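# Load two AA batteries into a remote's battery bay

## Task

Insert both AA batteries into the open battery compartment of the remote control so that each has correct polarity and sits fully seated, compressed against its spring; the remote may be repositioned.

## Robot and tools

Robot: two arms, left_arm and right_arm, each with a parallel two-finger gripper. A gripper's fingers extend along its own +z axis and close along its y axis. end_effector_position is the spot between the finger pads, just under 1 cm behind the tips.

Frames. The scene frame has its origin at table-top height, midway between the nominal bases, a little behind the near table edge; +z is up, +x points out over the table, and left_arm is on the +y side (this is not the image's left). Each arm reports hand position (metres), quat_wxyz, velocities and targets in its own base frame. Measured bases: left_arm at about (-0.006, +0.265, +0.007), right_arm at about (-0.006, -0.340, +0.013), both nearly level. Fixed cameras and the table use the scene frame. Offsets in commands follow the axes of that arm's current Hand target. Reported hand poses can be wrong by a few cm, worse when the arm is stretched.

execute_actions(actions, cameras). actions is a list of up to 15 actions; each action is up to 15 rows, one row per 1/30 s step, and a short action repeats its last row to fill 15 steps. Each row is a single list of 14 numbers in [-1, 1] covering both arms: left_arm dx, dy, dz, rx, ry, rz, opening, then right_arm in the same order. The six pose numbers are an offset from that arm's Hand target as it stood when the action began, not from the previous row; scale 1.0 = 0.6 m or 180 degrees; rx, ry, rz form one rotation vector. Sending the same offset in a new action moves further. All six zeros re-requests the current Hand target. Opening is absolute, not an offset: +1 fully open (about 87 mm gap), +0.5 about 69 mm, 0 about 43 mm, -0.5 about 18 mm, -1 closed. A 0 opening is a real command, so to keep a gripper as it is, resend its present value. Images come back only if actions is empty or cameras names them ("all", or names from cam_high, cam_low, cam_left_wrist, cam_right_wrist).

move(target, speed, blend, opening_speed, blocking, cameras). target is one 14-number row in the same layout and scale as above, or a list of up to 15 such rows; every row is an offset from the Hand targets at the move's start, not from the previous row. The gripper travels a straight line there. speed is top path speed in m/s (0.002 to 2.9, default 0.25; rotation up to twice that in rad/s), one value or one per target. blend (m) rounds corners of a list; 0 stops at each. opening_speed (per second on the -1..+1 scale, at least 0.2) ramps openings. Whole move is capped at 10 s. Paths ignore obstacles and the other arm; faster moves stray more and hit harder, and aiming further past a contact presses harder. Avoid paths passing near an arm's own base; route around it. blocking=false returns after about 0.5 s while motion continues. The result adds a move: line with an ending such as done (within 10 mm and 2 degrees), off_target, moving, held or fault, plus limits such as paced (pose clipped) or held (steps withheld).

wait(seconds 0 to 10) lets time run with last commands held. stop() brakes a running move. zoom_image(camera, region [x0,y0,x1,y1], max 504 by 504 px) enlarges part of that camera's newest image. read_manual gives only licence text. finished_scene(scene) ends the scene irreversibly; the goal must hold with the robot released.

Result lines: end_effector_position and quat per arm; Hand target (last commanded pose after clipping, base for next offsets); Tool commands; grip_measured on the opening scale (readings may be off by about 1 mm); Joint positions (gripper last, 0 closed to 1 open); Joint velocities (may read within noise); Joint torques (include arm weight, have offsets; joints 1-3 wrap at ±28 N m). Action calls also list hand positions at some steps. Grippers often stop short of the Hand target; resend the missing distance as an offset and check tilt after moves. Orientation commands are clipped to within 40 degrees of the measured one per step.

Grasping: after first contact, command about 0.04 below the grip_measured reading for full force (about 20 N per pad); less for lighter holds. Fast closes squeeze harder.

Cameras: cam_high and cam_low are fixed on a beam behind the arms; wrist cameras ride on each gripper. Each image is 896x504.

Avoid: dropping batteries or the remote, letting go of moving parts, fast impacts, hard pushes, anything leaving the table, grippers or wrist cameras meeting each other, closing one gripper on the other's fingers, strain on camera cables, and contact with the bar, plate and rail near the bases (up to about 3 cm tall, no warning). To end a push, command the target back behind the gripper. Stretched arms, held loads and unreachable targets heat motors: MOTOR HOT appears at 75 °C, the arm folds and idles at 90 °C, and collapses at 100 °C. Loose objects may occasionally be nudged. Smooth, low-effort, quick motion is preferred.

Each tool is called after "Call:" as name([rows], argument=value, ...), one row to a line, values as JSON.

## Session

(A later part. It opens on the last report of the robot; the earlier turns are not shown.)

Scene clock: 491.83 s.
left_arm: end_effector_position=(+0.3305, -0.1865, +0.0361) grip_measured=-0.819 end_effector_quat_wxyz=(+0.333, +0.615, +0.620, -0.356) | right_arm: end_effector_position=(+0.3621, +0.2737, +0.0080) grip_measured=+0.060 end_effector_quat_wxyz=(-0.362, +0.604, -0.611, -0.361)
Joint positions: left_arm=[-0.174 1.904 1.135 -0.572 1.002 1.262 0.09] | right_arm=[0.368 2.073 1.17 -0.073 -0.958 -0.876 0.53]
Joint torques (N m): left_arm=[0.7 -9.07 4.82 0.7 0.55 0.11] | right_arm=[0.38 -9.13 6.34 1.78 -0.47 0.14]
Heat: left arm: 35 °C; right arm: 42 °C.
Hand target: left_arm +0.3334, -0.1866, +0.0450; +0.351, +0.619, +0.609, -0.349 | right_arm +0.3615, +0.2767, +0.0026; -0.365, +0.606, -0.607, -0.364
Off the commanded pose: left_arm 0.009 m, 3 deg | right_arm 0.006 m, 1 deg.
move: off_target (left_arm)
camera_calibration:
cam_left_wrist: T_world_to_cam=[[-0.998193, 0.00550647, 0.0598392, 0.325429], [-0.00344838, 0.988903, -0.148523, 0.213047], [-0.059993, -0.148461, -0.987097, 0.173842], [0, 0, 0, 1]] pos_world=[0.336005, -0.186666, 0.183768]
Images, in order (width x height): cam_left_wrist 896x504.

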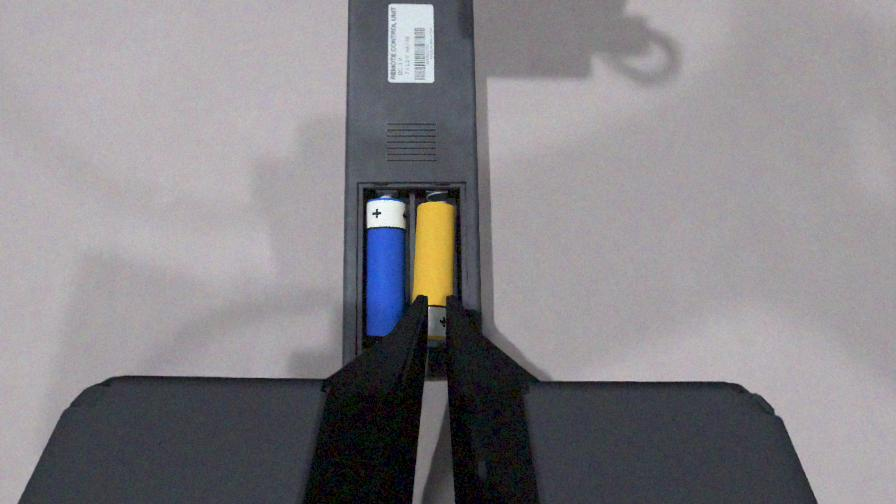

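Call:
move(target=[0.0437,0.005,0.0175,0,0,0,-0.82,0,0,0,0,0,0,0.02], speed=0.03, cameras=["cam_left_wrist"])

Call:
zoom_image(camera="cam_left_wrist", region=[330, 180, 550, 400])

Scene clock: 493.30 s.
left_arm: end_effector_position=(+0.3356, -0.1879, +0.0319) grip_measured=-0.819 end_effector_quat_wxyz=(+0.358, +0.615, +0.603, -0.361) | right_arm: end_effector_position=(+0.3622, +0.2737, +0.0081) grip_measured=+0.060 end_effector_quat_wxyz=(-0.362, +0.604, -0.611, -0.361)
Joint positions: left_arm=[-0.16 1.922 1.11 -0.504 1.048 1.284 0.09] | right_arm=[0.368 2.073 1.17 -0.073 -0.958 -0.876 0.53]
Joint torques (N m): left_arm=[0.77 -5.22 4.16 0.79 0.17 0.18] | right_arm=[0.38 -9.14 6.31 1.77 -0.47 0.13]
Heat: left arm: 35 °C; right arm: 42 °C.
Hand target: left_arm +0.3367, -0.1823, +0.0170; +0.351, +0.619, +0.609, -0.350 | right_arm +0.3615, +0.2767, +0.0026; -0.365, +0.606, -0.607, -0.364
Off the commanded pose: left_arm 0.016 m, 2 deg | right_arm 0.006 m, 1 deg.
move: off_target (left_arm)
camera_calibration:
cam_left_wrist: T_world_to_cam=[[-0.999624, 0.0152823, 0.0227739, 0.334223], [0.0105222, 0.980524, -0.196119, 0.209082], [-0.0253275, -0.195805, -0.980316, 0.149052], [0, 0, 0, 1]] pos_world=[0.335672, -0.180932, 0.179511]
Images, in order (width x height): cam_left_wrist 896x504.

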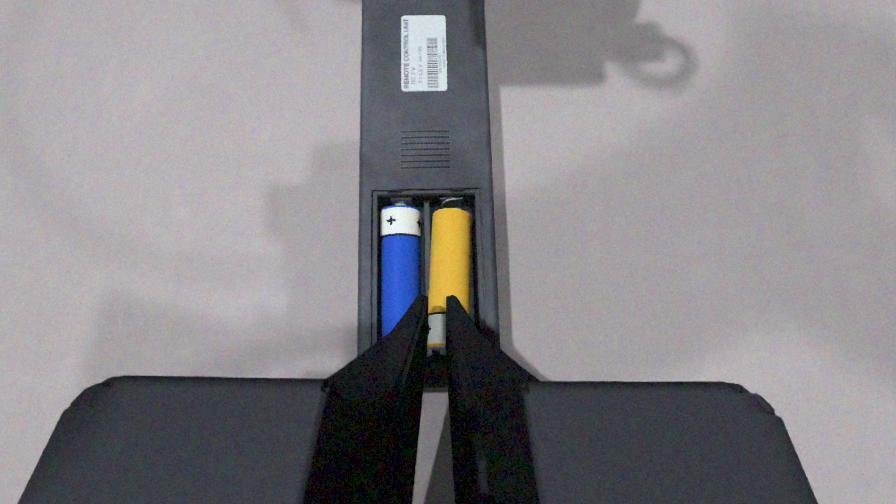

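Scaled by 2.291 from the camera's 896x504 image, which has a finer 1280x720 frame.

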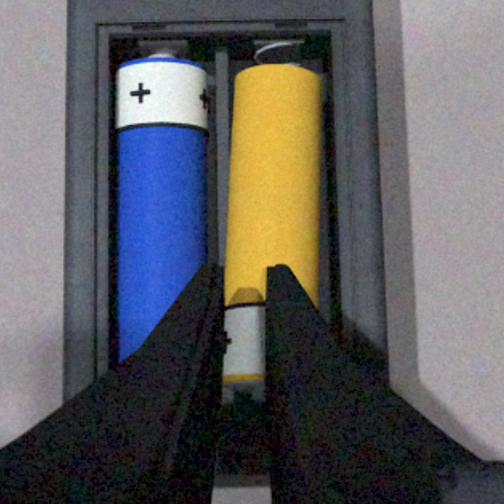

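Call:
move([
  [-0.0404,-0.01,-0.0233,0,0,0,-0.82,0,0,0,0,0,0,0.02],
  [0.0043,-0.009,0.0025,0,0,0,-0.82,0,0,0,0,0,0,0.02],
], speed=0.04, cameras=["cam_left_wrist"])

Call:
zoom_image(camera="cam_left_wrist", region=[330, 180, 550, 400])

Scene clock: 495.90 s.
left_arm: end_effector_position=(+0.3317, -0.1876, +0.0303) grip_measured=-0.819 end_effector_quat_wxyz=(+0.361, +0.617, +0.600, -0.360) | right_arm: end_effector_position=(+0.3622, +0.2737, +0.0081) grip_measured=+0.060 end_effector_quat_wxyz=(-0.362, +0.604, -0.611, -0.361)
Joint positions: left_arm=[-0.16 1.909 1.081 -0.479 1.05 1.285 0.09] | right_arm=[0.368 2.073 1.17 -0.073 -0.958 -0.876 0.53]
Joint torques (N m): left_arm=[0.62 -4.94 4.03 0.8 0.14 0.13] | right_arm=[0.38 -9.14 6.31 1.77 -0.48 0.14]
Heat: left arm: 35 °C; right arm: 42 °C.
Hand target: left_arm +0.3314, -0.1822, +0.0140; +0.351, +0.619, +0.609, -0.349 | right_arm +0.3615, +0.2767, +0.0026; -0.365, +0.606, -0.607, -0.364
Off the commanded pose: left_arm 0.017 m, 2 deg | right_arm 0.006 m, 1 deg.
move: off_target (left_arm)
camera_calibration:
cam_left_wrist: T_world_to_cam=[[-0.999768, 0.0167992, 0.0134972, 0.33101], [0.013765, 0.979736, -0.19982, 0.207387], [-0.0165805, -0.199588, -0.97974, 0.143868], [0, 0, 0, 1]] pos_world=[0.330464, -0.180031, 0.177926]
Images, in order (width x height): cam_left_wrist 896x504.

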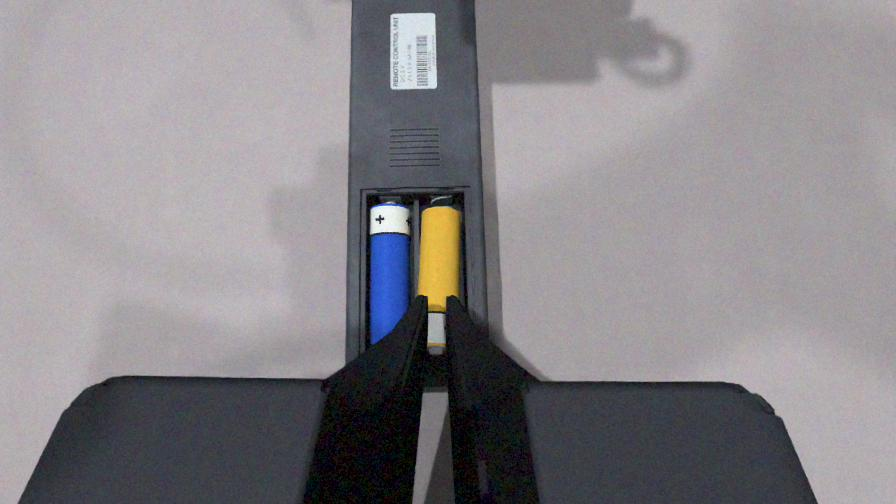

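Scaled by 2.291 from the camera's 896x504 image, which has a finer 1280x720 frame.

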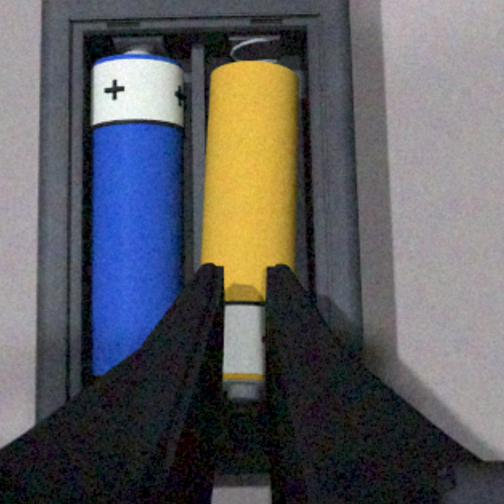

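Call:
move(target=[0.0238,-0.001,0.0253,0,0,0,-0.82,0,0,0,0,0,0,0.02], speed=0.04, cameras=["cam_left_wrist"])

Call:
zoom_image(camera="cam_left_wrist", region=[330, 180, 550, 400])

Scene clock: 497.03 s.
left_arm: end_effector_position=(+0.3346, -0.1957, +0.0277) grip_measured=-0.819 end_effector_quat_wxyz=(+0.387, +0.612, +0.579, -0.375) | right_arm: end_effector_position=(+0.3623, +0.2737, +0.0080) grip_measured=+0.060 end_effector_quat_wxyz=(-0.362, +0.604, -0.611, -0.361)
Joint positions: left_arm=[-0.16 1.935 1.056 -0.384 1.114 1.274 0.09] | right_arm=[0.368 2.073 1.17 -0.073 -0.958 -0.876 0.53]
Joint torques (N m): left_arm=[-0.46 -3.89 3.07 0.8 -0.44 0.02] | right_arm=[0.36 -9.14 6.31 1.78 -0.48 0.14]
Heat: left arm: 35 °C; right arm: 42 °C.
Hand target: left_arm +0.3310, -0.1880, -0.0060; +0.351, +0.619, +0.609, -0.350 | right_arm +0.3614, +0.2767, +0.0026; -0.365, +0.606, -0.607, -0.364
Off the commanded pose: left_arm 0.035 m, 6 deg | right_arm 0.006 m, 1 deg.
move: off_target (left_arm)
camera_calibration:
cam_left_wrist: T_world_to_cam=[[-0.999483, 0.0299579, -0.0116945, 0.337252], [0.0319864, 0.963732, -0.264947, 0.207354], [0.0033331, -0.265184, -0.964192, 0.11974], [0, 0, 0, 1]] pos_world=[0.330046, -0.178184, 0.174334]
Images, in order (width x height): cam_left_wrist 896x504.

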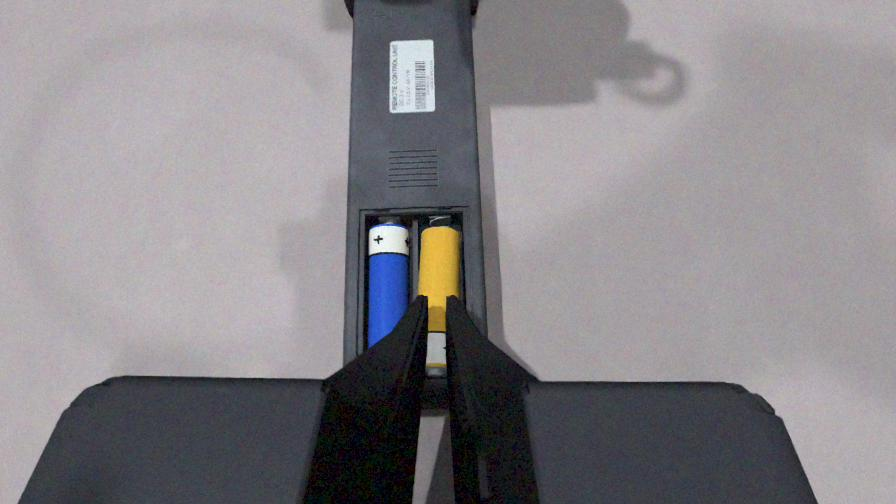

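Scaled by 2.291 from the camera's 896x504 image, which has a finer 1280x720 frame.

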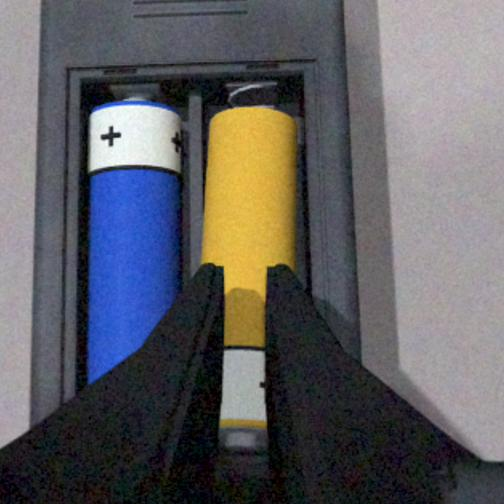

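Call:
move(target=[-0.075,0.004,-0.043,0,0,0,-0.82,0,0,0,0,0,0,0.02], speed=0.06)

Call:
move(target=[-0.05,0.01,0.0,0,0,0,-0.82,0,0,0,0,0,0,0.02], speed=0.1, cameras=["cam_left_wrist"])

Call:
zoom_image(camera="cam_left_wrist", region=[330, 200, 550, 420])

Scene clock: 498.63 s.
left_arm: end_effector_position=(+0.3266, -0.1878, +0.0317) grip_measured=-0.819 end_effector_quat_wxyz=(+0.346, +0.611, +0.612, -0.364) | right_arm: end_effector_position=(+0.3616, +0.2747, +0.0081) grip_measured=+0.060 end_effector_quat_wxyz=(-0.362, +0.605, -0.610, -0.361)
Joint positions: left_arm=[-0.167 1.902 1.089 -0.515 1.035 1.263 0.09] | right_arm=[0.371 2.073 1.17 -0.072 -0.958 -0.876 0.53]
Joint torques (N m): left_arm=[-0.27 -9.39 8.31 0.26 0.24 -0.07] | right_arm=[0.12 -9.13 6.32 1.77 -0.47 0.14]
Heat: left arm: 35 °C; right arm: 42 °C.
Hand target: left_arm +0.3328, -0.1888, +0.0459; +0.351, +0.620, +0.609, -0.349 | right_arm +0.3615, +0.2767, +0.0026; -0.365, +0.606, -0.606, -0.364
Off the commanded pose: left_arm 0.016 m, 2 deg | right_arm 0.006 m, 1 deg.
move: off_target (left_arm)

Scene clock: 499.73 s.
left_arm: end_effector_position=(+0.3291, -0.2001, +0.0516) grip_measured=-0.819 end_effector_quat_wxyz=(+0.333, +0.610, +0.620, -0.364) | right_arm: end_effector_position=(+0.3616, +0.2747, +0.0081) grip_measured=+0.060 end_effector_quat_wxyz=(-0.362, +0.605, -0.610, -0.361)
Joint positions: left_arm=[-0.208 1.876 1.155 -0.57 1.008 1.192 0.09] | right_arm=[0.371 2.073 1.17 -0.072 -0.958 -0.876 0.53]
Joint torques (N m): left_arm=[-0.24 -9.62 9.22 0.48 0.37 -0.05] | right_arm=[0.1 -9.14 6.32 1.77 -0.47 0.14]
Heat: left arm: 36 °C; right arm: 42 °C.
Hand target: left_arm +0.3383, -0.2041, +0.0717; +0.351, +0.619, +0.609, -0.350 | right_arm +0.3615, +0.2767, +0.0026; -0.365, +0.606, -0.607, -0.364
Off the commanded pose: left_arm 0.023 m, 3 deg | right_arm 0.006 m, 1 deg.
move: off_target (left_arm)
camera_calibration:
cam_left_wrist: T_world_to_cam=[[-0.997354, 0.00561502, 0.0724815, 0.322207], [-0.0061516, 0.986919, -0.161102, 0.229909], [-0.072438, -0.161121, -0.984273, 0.188418], [0, 0, 0, 1]] pos_world=[0.336417, -0.198352, 0.199139]
Images, in order (width x height): cam_left_wrist 896x504.

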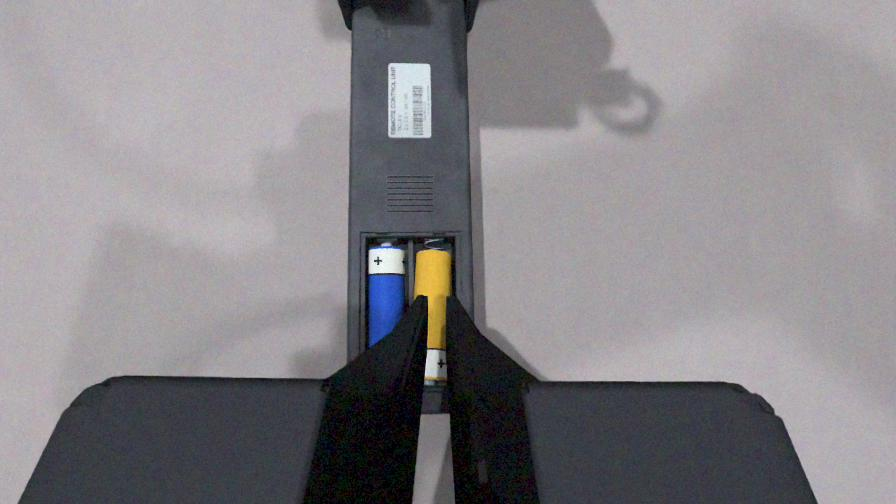

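Scaled by 2.291 from the camera's 896x504 image, which has a finer 1280x720 frame.

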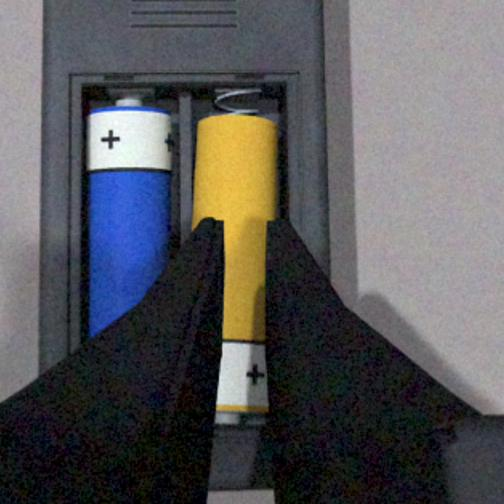

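Call:
move(target=[0.0128,0,-0.0888,0,0,0,-0.82,0,0,0,0,0,0,0.02], speed=0.15, cameras=["cam_left_wrist"])

Call:
zoom_image(camera="cam_left_wrist", region=[340, 260, 500, 420])

Scene clock: 501.27 s.
left_arm: end_effector_position=(+0.3292, -0.1527, +0.0754) grip_measured=-0.819 end_effector_quat_wxyz=(+0.331, +0.612, +0.622, -0.360) | right_arm: end_effector_position=(+0.3616, +0.2747, +0.0081) grip_measured=+0.060 end_effector_quat_wxyz=(-0.362, +0.605, -0.610, -0.361)
Joint positions: left_arm=[-0.074 1.863 1.258 -0.9 1.02 1.443 0.09] | right_arm=[0.371 2.073 1.17 -0.072 -0.958 -0.876 0.53]
Joint torques (N m): left_arm=[0.49 -8.32 9.46 0.13 0.57 0.13] | right_arm=[0.1 -9.13 6.32 1.77 -0.47 0.14]
Heat: left arm: 36 °C; right arm: 42 °C.
Hand target: left_arm +0.3388, -0.1542, +0.0923; +0.351, +0.619, +0.609, -0.349 | right_arm +0.3615, +0.2767, +0.0026; -0.365, +0.606, -0.607, -0.364
Off the commanded pose: left_arm 0.019 m, 3 deg | right_arm 0.006 m, 1 deg.
move: off_target (left_arm)
camera_calibration:
cam_left_wrist: T_world_to_cam=[[-0.997488, 0.00299483, 0.0707719, 0.320148], [-0.00771772, 0.988563, -0.150609, 0.186889], [-0.0704135, -0.150777, -0.986057, 0.220532], [0, 0, 0, 1]] pos_world=[0.336314, -0.152459, 0.222947]
Images, in order (width x height): cam_left_wrist 896x504.

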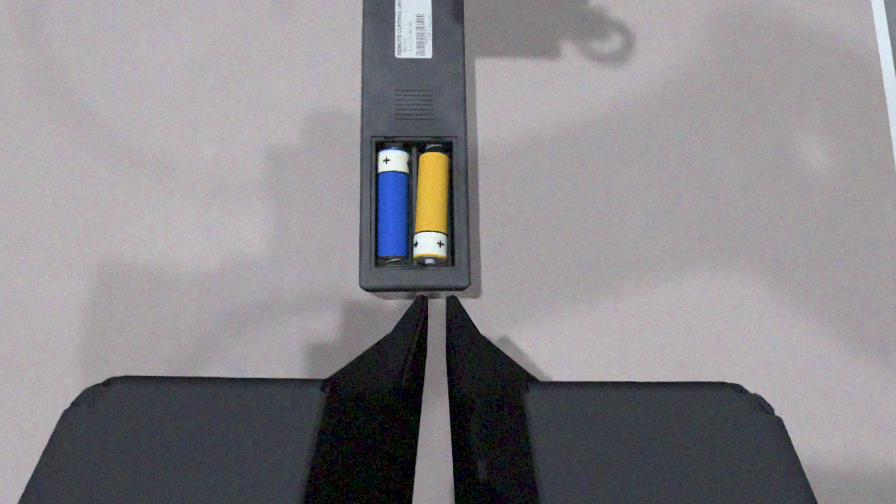

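Scaled by 3.150 from the camera's 896x504 image, which has a finer 1280x720 frame.

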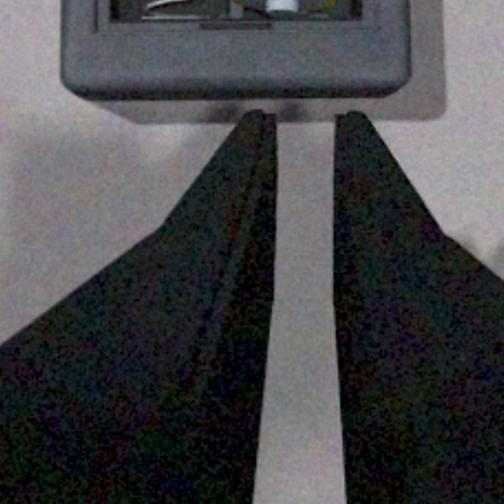

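Call:
zoom_image(camera="cam_left_wrist", region=[340, 130, 500, 290])

Scaled by 3.150 from the camera's 896x504 image, which has a finer 1280x720 frame.

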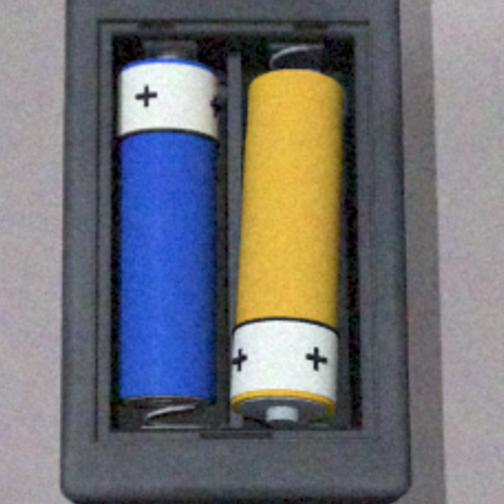

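Call:
move([
  [0.0451,-0.0163,0.0796,0,0,0,-0.82,0,0,0,0,0,0,0.02],
  [0.1012,-0.013,0.1158,0,0,0,-0.82,0,0,0,0,0,0,0.02],
], speed=[0.1,0.03], cameras=["cam_left_wrist"])

Call:
zoom_image(camera="cam_left_wrist", region=[330, 160, 550, 380])

Scene clock: 504.50 s.
left_arm: end_effector_position=(+0.3342, -0.1880, +0.0294) grip_measured=-0.819 end_effector_quat_wxyz=(+0.375, +0.613, +0.591, -0.366) | right_arm: end_effector_position=(+0.3616, +0.2747, +0.0081) grip_measured=+0.060 end_effector_quat_wxyz=(-0.362, +0.605, -0.610, -0.362)
Joint positions: left_arm=[-0.149 1.922 1.072 -0.447 1.084 1.294 0.09] | right_arm=[0.371 2.073 1.17 -0.072 -0.958 -0.875 0.53]
Joint torques (N m): left_arm=[-0.35 -4.34 3.56 0.82 -0.15 0.03] | right_arm=[0.12 -9.13 6.32 1.77 -0.48 0.13]
Heat: left arm: 35 °C; right arm: 42 °C.
Hand target: left_arm +0.3315, -0.1831, +0.0046; +0.351, +0.619, +0.609, -0.349 | right_arm +0.3614, +0.2767, +0.0026; -0.365, +0.606, -0.607, -0.364
Off the commanded pose: left_arm 0.025 m, 4 deg | right_arm 0.006 m, 1 deg.
move: off_target (left_arm)
camera_calibration:
cam_left_wrist: T_world_to_cam=[[-0.999823, 0.0188061, 0.0005957, 0.334289], [0.0181528, 0.972452, -0.232395, 0.205701], [-0.00494973, -0.232343, -0.972621, 0.132658], [0, 0, 0, 1]] pos_world=[0.331152, -0.175499, 0.176631]
Images, in order (width x height): cam_left_wrist 896x504.

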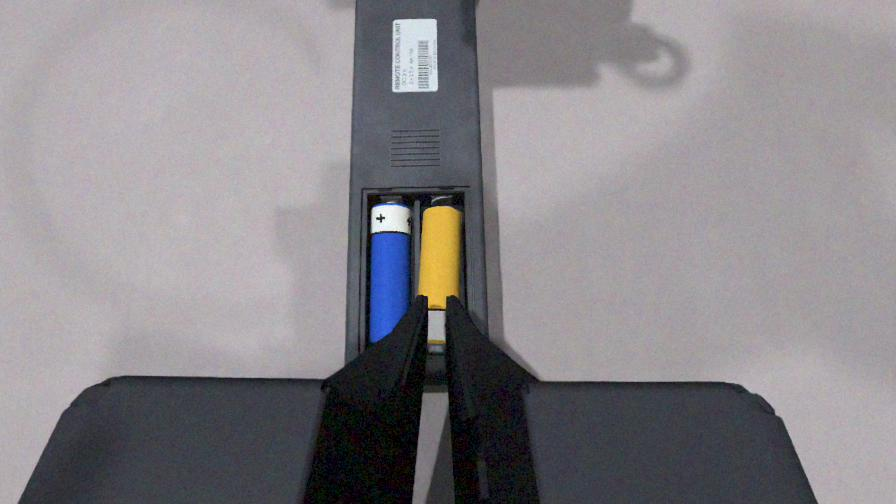

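Scaled by 2.291 from the camera's 896x504 image, which has a finer 1280x720 frame.

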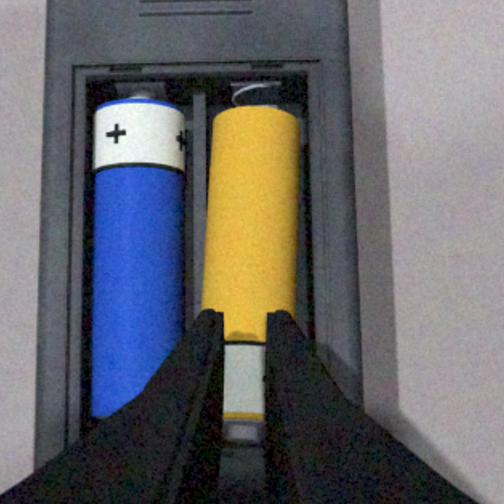

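Call:
move([
  [-0.0722,-0.01,-0.0417,0,0,0,-0.82,0,0,0,0,0,0,0.02],
  [-0.0583,-0.01,-0.049,0,0.1,0,-0.82,0,0,0,0,0,0,0.02],
], speed=0.1, cameras=["cam_left_wrist"])

Scene clock: 507.97 s.
left_arm: end_effector_position=(+0.3139, -0.1709, +0.0296) grip_measured=-0.819 end_effector_quat_wxyz=(+0.230, +0.660, +0.665, -0.264) | right_arm: end_effector_position=(+0.3614, +0.2750, +0.0081) grip_measured=+0.060 end_effector_quat_wxyz=(-0.362, +0.605, -0.610, -0.362)
Joint positions: left_arm=[-0.265 1.847 1.176 -0.728 0.698 1.236 0.09] | right_arm=[0.371 2.073 1.17 -0.072 -0.958 -0.875 0.53]
Joint torques (N m): left_arm=[-0.25 -9.35 9.52 0.35 0.3 -0.06] | right_arm=[0.02 -9.14 6.34 1.77 -0.47 0.13]
Heat: left arm: 36 °C; right arm: 42 °C.
Hand target: left_arm +0.3252, -0.1756, +0.0496; +0.252, +0.667, +0.656, -0.248 | right_arm +0.3615, +0.2767, +0.0026; -0.365, +0.606, -0.607, -0.364
Off the commanded pose: left_arm 0.023 m, 3 deg | right_arm 0.006 m, 1 deg.
move: off_target (left_arm)
camera_calibration:
cam_left_wrist: T_world_to_cam=[[-0.997423, -0.00152481, 0.0717221, 0.307349], [0.00957397, 0.988001, 0.154148, 0.183386], [-0.0710965, 0.154438, -0.985441, 0.223902], [0, 0, 0, 1]] pos_world=[0.32072, -0.215296, 0.17033]
Images, in order (width x height): cam_left_wrist 896x504.

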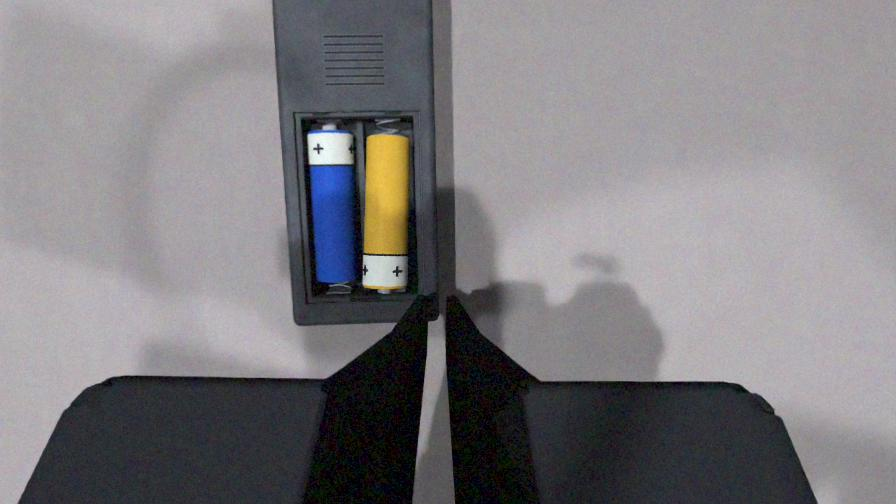

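Call:
move([
  [-0.0115,0.02,-0.002,0,0,0,-0.82,0,0,0,0,0,0,0.02],
  [-0.004,0.0147,0.014,0,0,0,-0.82,0,0,0,0,0,0,0.02],
], speed=0.08, cameras=["cam_left_wrist"])

Call:
zoom_image(camera="cam_left_wrist", region=[330, 160, 550, 380])

Scene clock: 509.57 s.
left_arm: end_effector_position=(+0.3324, -0.1806, +0.0487) grip_measured=-0.819 end_effector_quat_wxyz=(+0.252, +0.665, +0.656, -0.251) | right_arm: end_effector_position=(+0.3614, +0.2750, +0.0081) grip_measured=+0.060 end_effector_quat_wxyz=(-0.362, +0.605, -0.610, -0.362)
Joint positions: left_arm=[-0.279 1.847 1.251 -0.738 0.694 1.22 0.09] | right_arm=[0.371 2.073 1.17 -0.072 -0.958 -0.875 0.53]
Joint torques (N m): left_arm=[-0.27 -6.2 6.13 0.75 0.29 -0.07] | right_arm=[0.01 -9.13 6.32 1.77 -0.48 0.13]
Heat: left arm: 36 °C; right arm: 42 °C.
Hand target: left_arm +0.3340, -0.1830, +0.0449; +0.252, +0.666, +0.656, -0.248 | right_arm +0.3615, +0.2767, +0.0026; -0.365, +0.606, -0.607, -0.364
Off the commanded pose: left_arm 0.005 m, 0 deg | right_arm 0.006 m, 1 deg.
move: done
camera_calibration:
cam_left_wrist: T_world_to_cam=[[-0.999815, -0.000511245, 0.0192171, 0.328034], [0.00222316, 0.989864, 0.141999, 0.193285], [-0.0190949, 0.142016, -0.98968, 0.226207], [0, 0, 0, 1]] pos_world=[0.331863, -0.223283, 0.190122]
Images, in order (width x height): cam_left_wrist 896x504.

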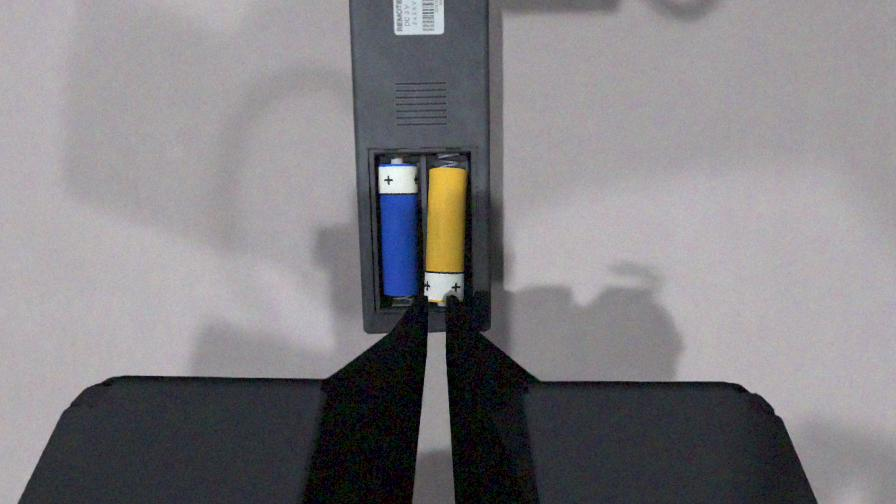

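Scaled by 2.291 from the camera's 896x504 image, which has a finer 1280x720 frame.

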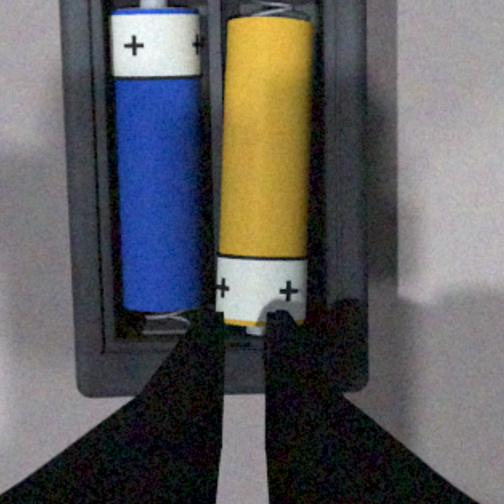

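Call:
move(target=[0.0413,-0.005,0.0458,0,0,0,-0.82,0,0,0,0,0,0,0.02], speed=0.04, cameras=["cam_left_wrist"])

Call:
zoom_image(camera="cam_left_wrist", region=[330, 140, 550, 360])

Scene clock: 511.03 s.
left_arm: end_effector_position=(+0.3333, -0.1837, +0.0281) grip_measured=-0.819 end_effector_quat_wxyz=(+0.264, +0.664, +0.653, -0.253) | right_arm: end_effector_position=(+0.3616, +0.2748, +0.0080) grip_measured=+0.060 end_effector_quat_wxyz=(-0.362, +0.605, -0.611, -0.361)
Joint positions: left_arm=[-0.279 1.87 1.181 -0.621 0.71 1.212 0.09] | right_arm=[0.371 2.073 1.17 -0.072 -0.957 -0.874 0.53]
Joint torques (N m): left_arm=[-0.28 -4.27 3.51 1.06 0.15 0.03] | right_arm=[0.06 -9.14 6.32 1.77 -0.48 0.12]
Heat: left arm: 36 °C; right arm: 42 °C.
Hand target: left_arm +0.3313, -0.1825, +0.0079; +0.252, +0.666, +0.656, -0.248 | right_arm +0.3614, +0.2767, +0.0026; -0.365, +0.606, -0.607, -0.364
Off the commanded pose: left_arm 0.020 m, 2 deg | right_arm 0.006 m, 1 deg.
move: off_target (left_arm)
camera_calibration:
cam_left_wrist: T_world_to_cam=[[-0.999984, -0.00209855, 0.00522057, 0.329384], [-0.00145668, 0.992767, 0.120048, 0.201561], [-0.00543474, 0.120038, -0.992754, 0.197794], [0, 0, 0, 1]] pos_world=[0.330747, -0.223154, 0.170444]
Images, in order (width x height): cam_left_wrist 896x504.

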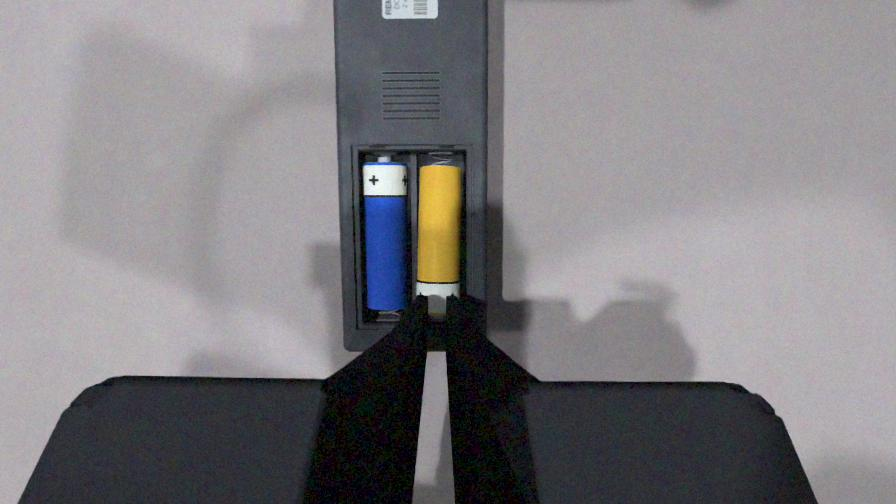

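Scaled by 2.291 from the camera's 896x504 image, which has a finer 1280x720 frame.

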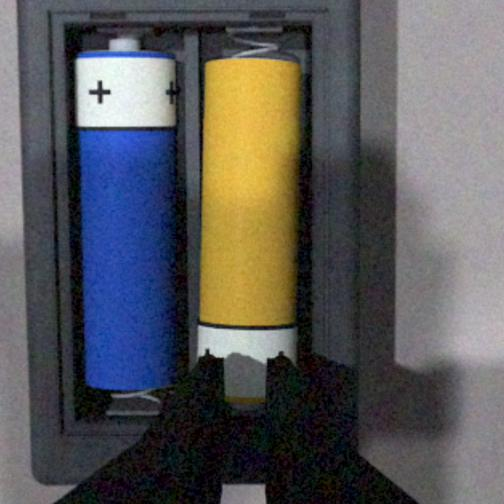

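Call:
move(target=[0.013,-0.003,0.022,0,0,0,-0.82,0,0,0,0,0,0,0.02], speed=0.04, cameras=["cam_left_wrist"])

Call:
zoom_image(camera="cam_left_wrist", region=[330, 140, 550, 360])

Scene clock: 512.07 s.
left_arm: end_effector_position=(+0.3366, -0.1864, +0.0238) grip_measured=-0.819 end_effector_quat_wxyz=(+0.277, +0.661, +0.650, -0.252) | right_arm: end_effector_position=(+0.3639, +0.2718, +0.0077) grip_measured=+0.060 end_effector_quat_wxyz=(-0.363, +0.602, -0.614, -0.359)
Joint positions: left_arm=[-0.278 1.873 1.157 -0.562 0.721 1.199 0.09] | right_arm=[0.363 2.073 1.17 -0.072 -0.954 -0.873 0.53]
Joint torques (N m): left_arm=[-0.98 -2.93 2.44 1.14 0.03 0.06] | right_arm=[0.83 -9.16 6.32 1.77 -0.5 0.11]
Heat: left arm: 36 °C; right arm: 42 °C.
Hand target: left_arm +0.3296, -0.1854, -0.0072; +0.252, +0.666, +0.656, -0.248 | right_arm +0.3614, +0.2767, +0.0026; -0.365, +0.606, -0.607, -0.364
Off the commanded pose: left_arm 0.032 m, 3 deg | right_arm 0.008 m, 1 deg.
move: off_target (left_arm)
camera_calibration:
cam_left_wrist: T_world_to_cam=[[-0.999878, -0.00881638, -0.0128698, 0.331963], [-0.0100767, 0.994795, 0.101401, 0.208492], [0.0119088, 0.101519, -0.994762, 0.184609], [0, 0, 0, 1]] pos_world=[0.331825, -0.223221, 0.166773]
Images, in order (width x height): cam_left_wrist 896x504.

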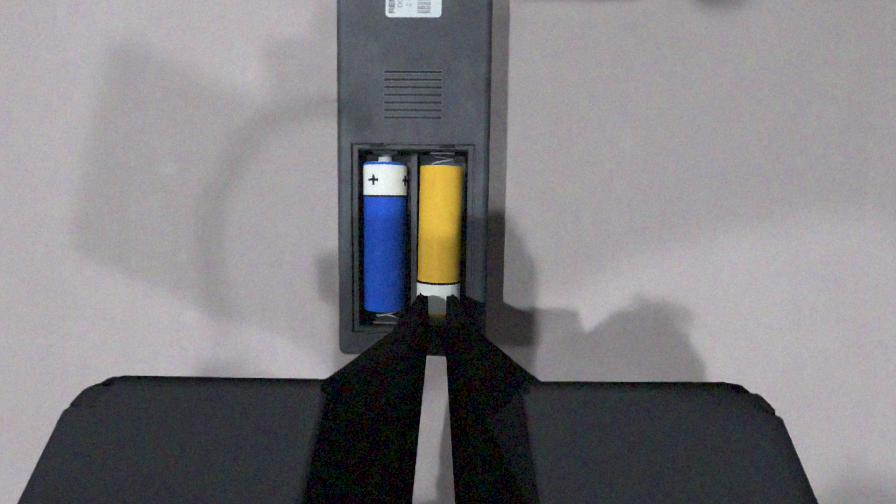

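Scaled by 2.291 from the camera's 896x504 image, which has a finer 1280x720 frame.

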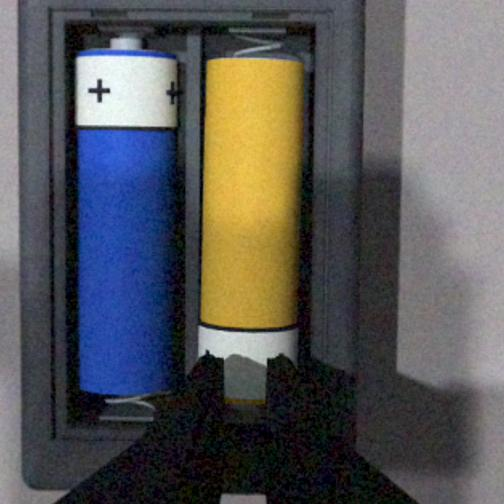

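Call:
move([
  [-0.039,-0.002,-0.0433,0,0,0,-0.82,0,0,0,0,0,0,0.02],
  [-0.08,0.015,-0.1,0,0,0,-0.82,0,0,0,0,0,0,0.02],
], speed=0.08, cameras=["cam_left_wrist"])

Call:
zoom_image(camera="cam_left_wrist", region=[340, 130, 510, 340])

Scene clock: 514.17 s.
left_arm: end_effector_position=(+0.3258, -0.1811, +0.0492) grip_measured=-0.819 end_effector_quat_wxyz=(+0.227, +0.659, +0.666, -0.265) | right_arm: end_effector_position=(+0.3629, +0.2733, +0.0080) grip_measured=+0.060 end_effector_quat_wxyz=(-0.363, +0.603, -0.612, -0.360)
Joint positions: left_arm=[-0.285 1.872 1.293 -0.813 0.694 1.21 0.09] | right_arm=[0.367 2.073 1.17 -0.071 -0.955 -0.873 0.53]
Joint torques (N m): left_arm=[0.62 -9.62 9.63 0.36 0.3 0.12] | right_arm=[0.46 -9.14 6.31 1.75 -0.49 0.11]
Heat: left arm: 36 °C; right arm: 42 °C.
Hand target: left_arm +0.3379, -0.1819, +0.0696; +0.252, +0.666, +0.656, -0.248 | right_arm +0.3614, +0.2767, +0.0026; -0.365, +0.606, -0.607, -0.364
Off the commanded pose: left_arm 0.024 m, 4 deg | right_arm 0.007 m, 1 deg.
move: off_target (left_arm)
camera_calibration:
cam_left_wrist: T_world_to_cam=[[-0.99681, -0.00265049, 0.0797728, 0.317022], [0.00994143, 0.987543, 0.157036, 0.189957], [-0.0791952, 0.157328, -0.984366, 0.248825], [0, 0, 0, 1]] pos_world=[0.333828, -0.225897, 0.189815]
Images, in order (width x height): cam_left_wrist 896x504.

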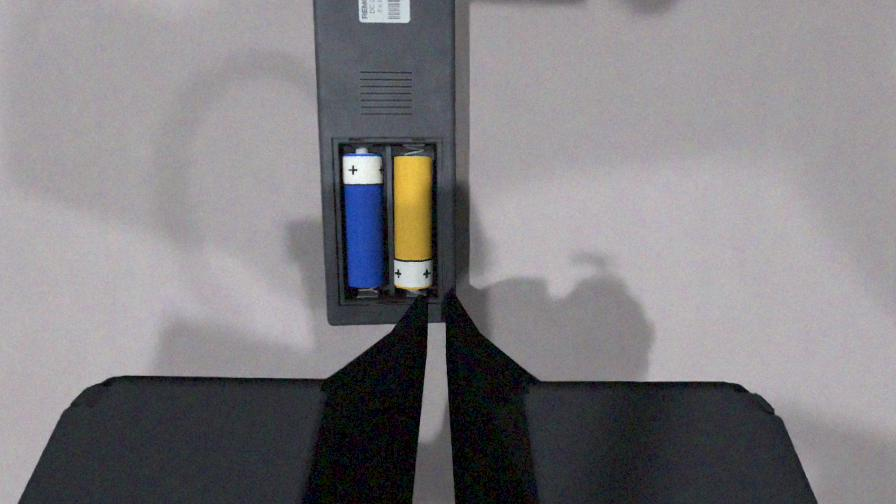

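Scaled by 2.400 from the camera's 896x504 image, which has a finer 1280x720 frame.

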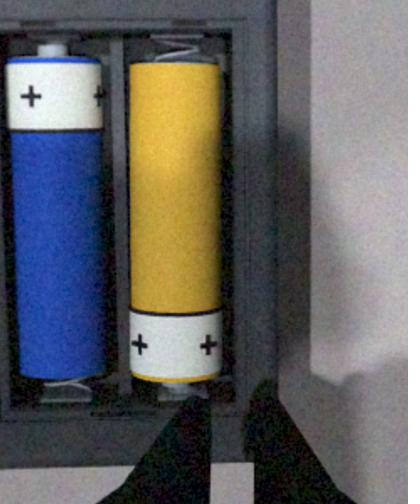

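Call:
move([
  [0.02,0,-0.08,0,0,0,-0.82,0,0,0,0,0,0,0.02],
  [0.04,0,-0.16,0,-0.1,0,-0.82,0,0,0,0,0,0,0.02],
], speed=0.2, blend=0.02, cameras=["cam_left_wrist"])

Call:
zoom_image(camera="cam_left_wrist", region=[360, 100, 520, 300])

Scene clock: 516.30 s.
left_arm: end_effector_position=(+0.3309, -0.0998, +0.1201) grip_measured=-0.819 end_effector_quat_wxyz=(+0.342, +0.618, +0.615, -0.351) | right_arm: end_effector_position=(+0.3629, +0.2733, +0.0080) grip_measured=+0.060 end_effector_quat_wxyz=(-0.363, +0.603, -0.612, -0.360)
Joint positions: left_arm=[0.085 1.872 1.45 -1.312 1.016 1.751 0.09] | right_arm=[0.367 2.073 1.17 -0.071 -0.955 -0.873 0.53]
Joint torques (N m): left_arm=[0.49 -5.74 9.28 -0.24 0.56 0.13] | right_arm=[0.46 -9.16 6.3 1.75 -0.49 0.11]
Heat: left arm: 36 °C; right arm: 42 °C.
Hand target: left_arm +0.3383, -0.1003, +0.1258; +0.351, +0.619, +0.609, -0.350 | right_arm +0.3614, +0.2767, +0.0026; -0.365, +0.606, -0.607, -0.364
Off the commanded pose: left_arm 0.009 m, 1 deg | right_arm 0.007 m, 1 deg.
move: done
camera_calibration:
cam_left_wrist: T_world_to_cam=[[-0.999298, 0.0057137, 0.0370178, 0.323398], [-0.000076199, 0.987985, -0.154553, 0.139301], [-0.0374561, -0.154447, -0.987291, 0.261674], [0, 0, 0, 1]] pos_world=[0.332983, -0.0990598, 0.267906]
Images, in order (width x height): cam_left_wrist 896x504.

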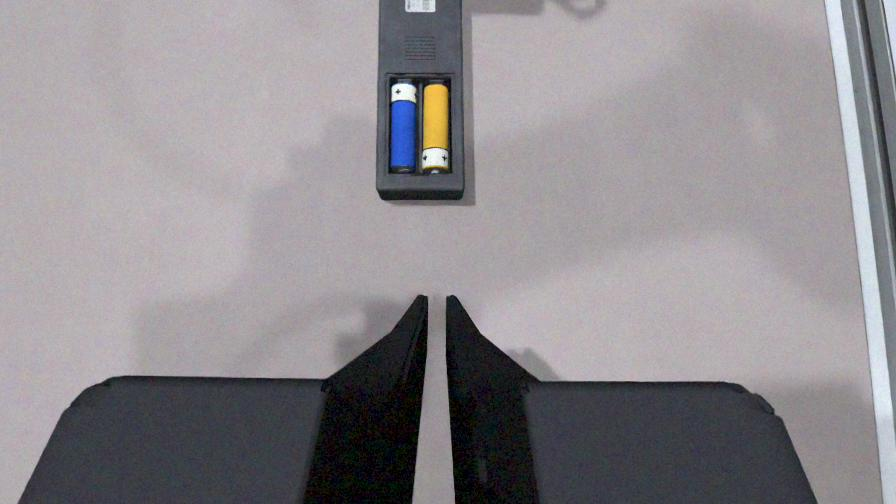

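Scaled by 2.520 from the camera's 896x504 image, which has a finer 1280x720 frame.

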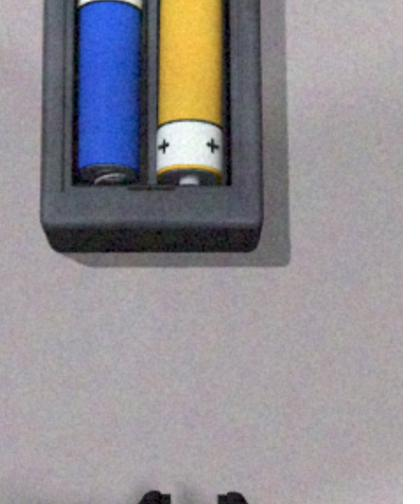

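Call:
zoom_image(camera="cam_left_wrist", region=[370, 70, 475, 205])

Scaled by 3.733 from the camera's 896x504 image, which has a finer 1280x720 frame.

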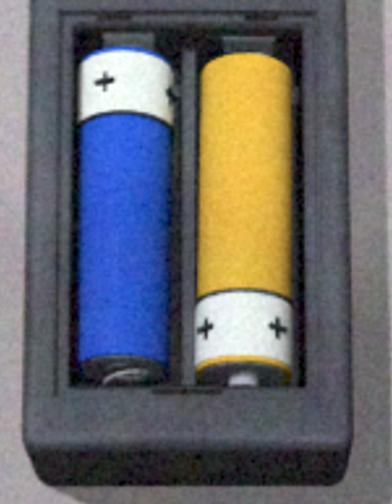

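Call:
wait(seconds=0, cameras=["cam_right_wrist","cam_high","cam_low"])

Call:
zoom_image(camera="cam_right_wrist", region=[330, 100, 570, 340])

Call:
zoom_image(camera="cam_low", region=[470, 210, 560, 280])

Scene clock: 516.63 s.
left_arm: end_effector_position=(+0.3308, -0.0999, +0.1202) grip_measured=-0.819 end_effector_quat_wxyz=(+0.342, +0.618, +0.615, -0.351) | right_arm: end_effector_position=(+0.3629, +0.2733, +0.0080) grip_measured=+0.060 end_effector_quat_wxyz=(-0.363, +0.603, -0.612, -0.360)
Joint positions: left_arm=[0.085 1.872 1.45 -1.312 1.016 1.752 0.09] | right_arm=[0.367 2.073 1.17 -0.071 -0.955 -0.873 0.53]
Joint torques (N m): left_arm=[0.5 -5.72 9.32 -0.25 0.56 0.12] | right_arm=[0.46 -9.14 6.31 1.75 -0.49 0.11]
Heat: left arm: 36 °C; right arm: 42 °C.
Hand target: left_arm +0.3383, -0.1003, +0.1258; +0.351, +0.619, +0.609, -0.350 | right_arm +0.3614, +0.2767, +0.0026; -0.365, +0.606, -0.607, -0.364
Tool commands: left_gripper/opening=-0.82 right_gripper/opening=+0.02
Off the commanded pose: left_arm 0.009 m, 1 deg | right_arm 0.007 m, 1 deg.
camera_calibration:
cam_right_wrist: T_world_to_cam=[[0.999872, -0.0124964, 0.009973, -0.36256], [-0.0102981, -0.98052, -0.196151, 0.294875], [0.0122299, 0.196024, -0.980523, 0.0994121], [0, 0, 0, 1]] pos_world=[0.364335, 0.265113, 0.158932]
Images, in order (width x height): cam_high 896x504, cam_low 896x504, cam_right_wrist 896x504.

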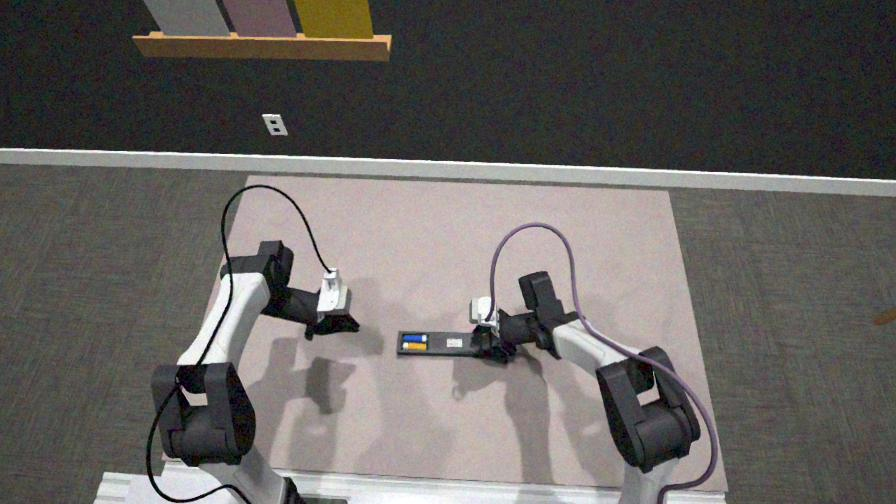

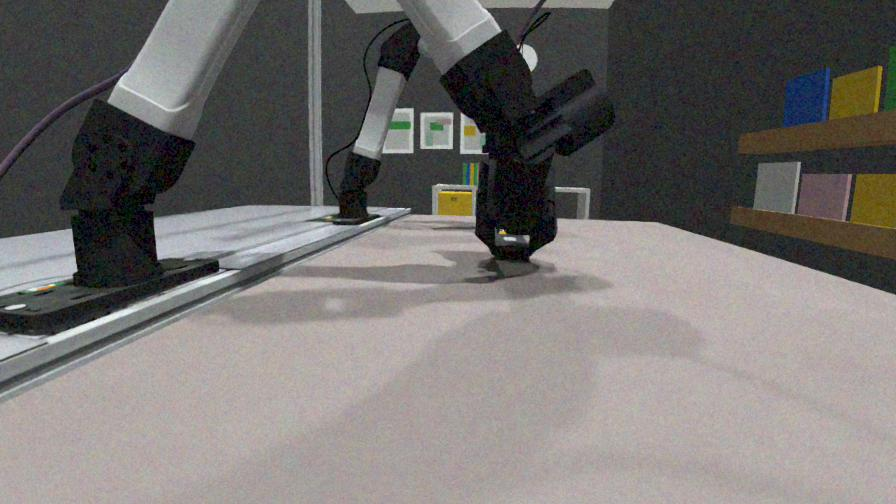

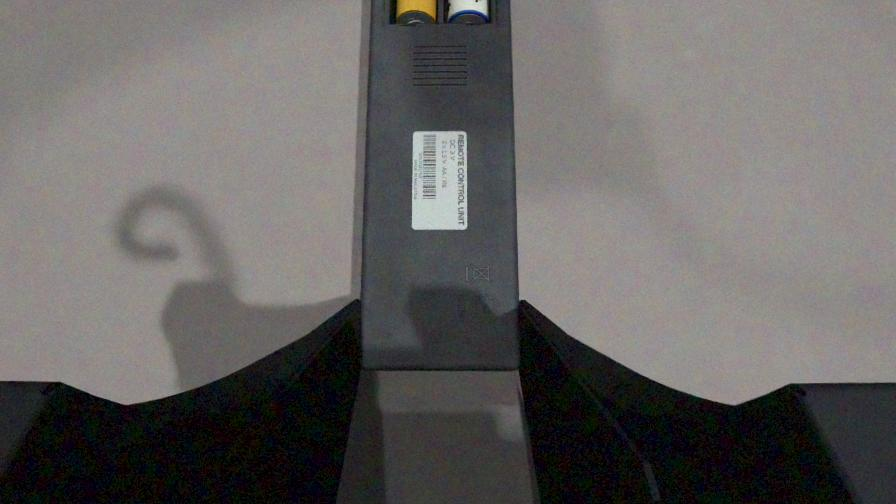

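Scaled by 2.100 from the camera's 896x504 image, which has a finer 1280x720 frame.

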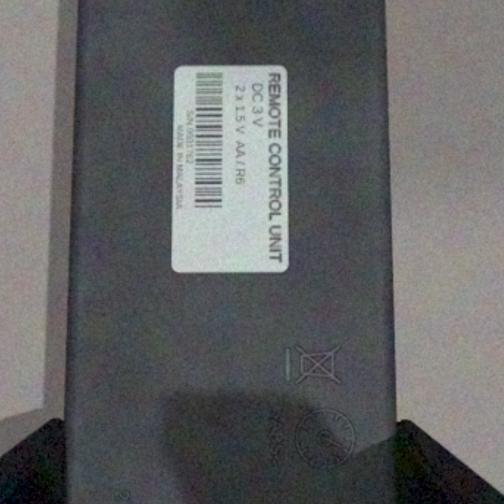

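Scaled by 5.600 from the camera's 896x504 image, which has a finer 1280x720 frame.

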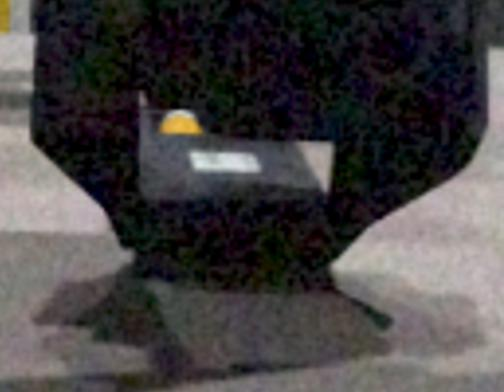

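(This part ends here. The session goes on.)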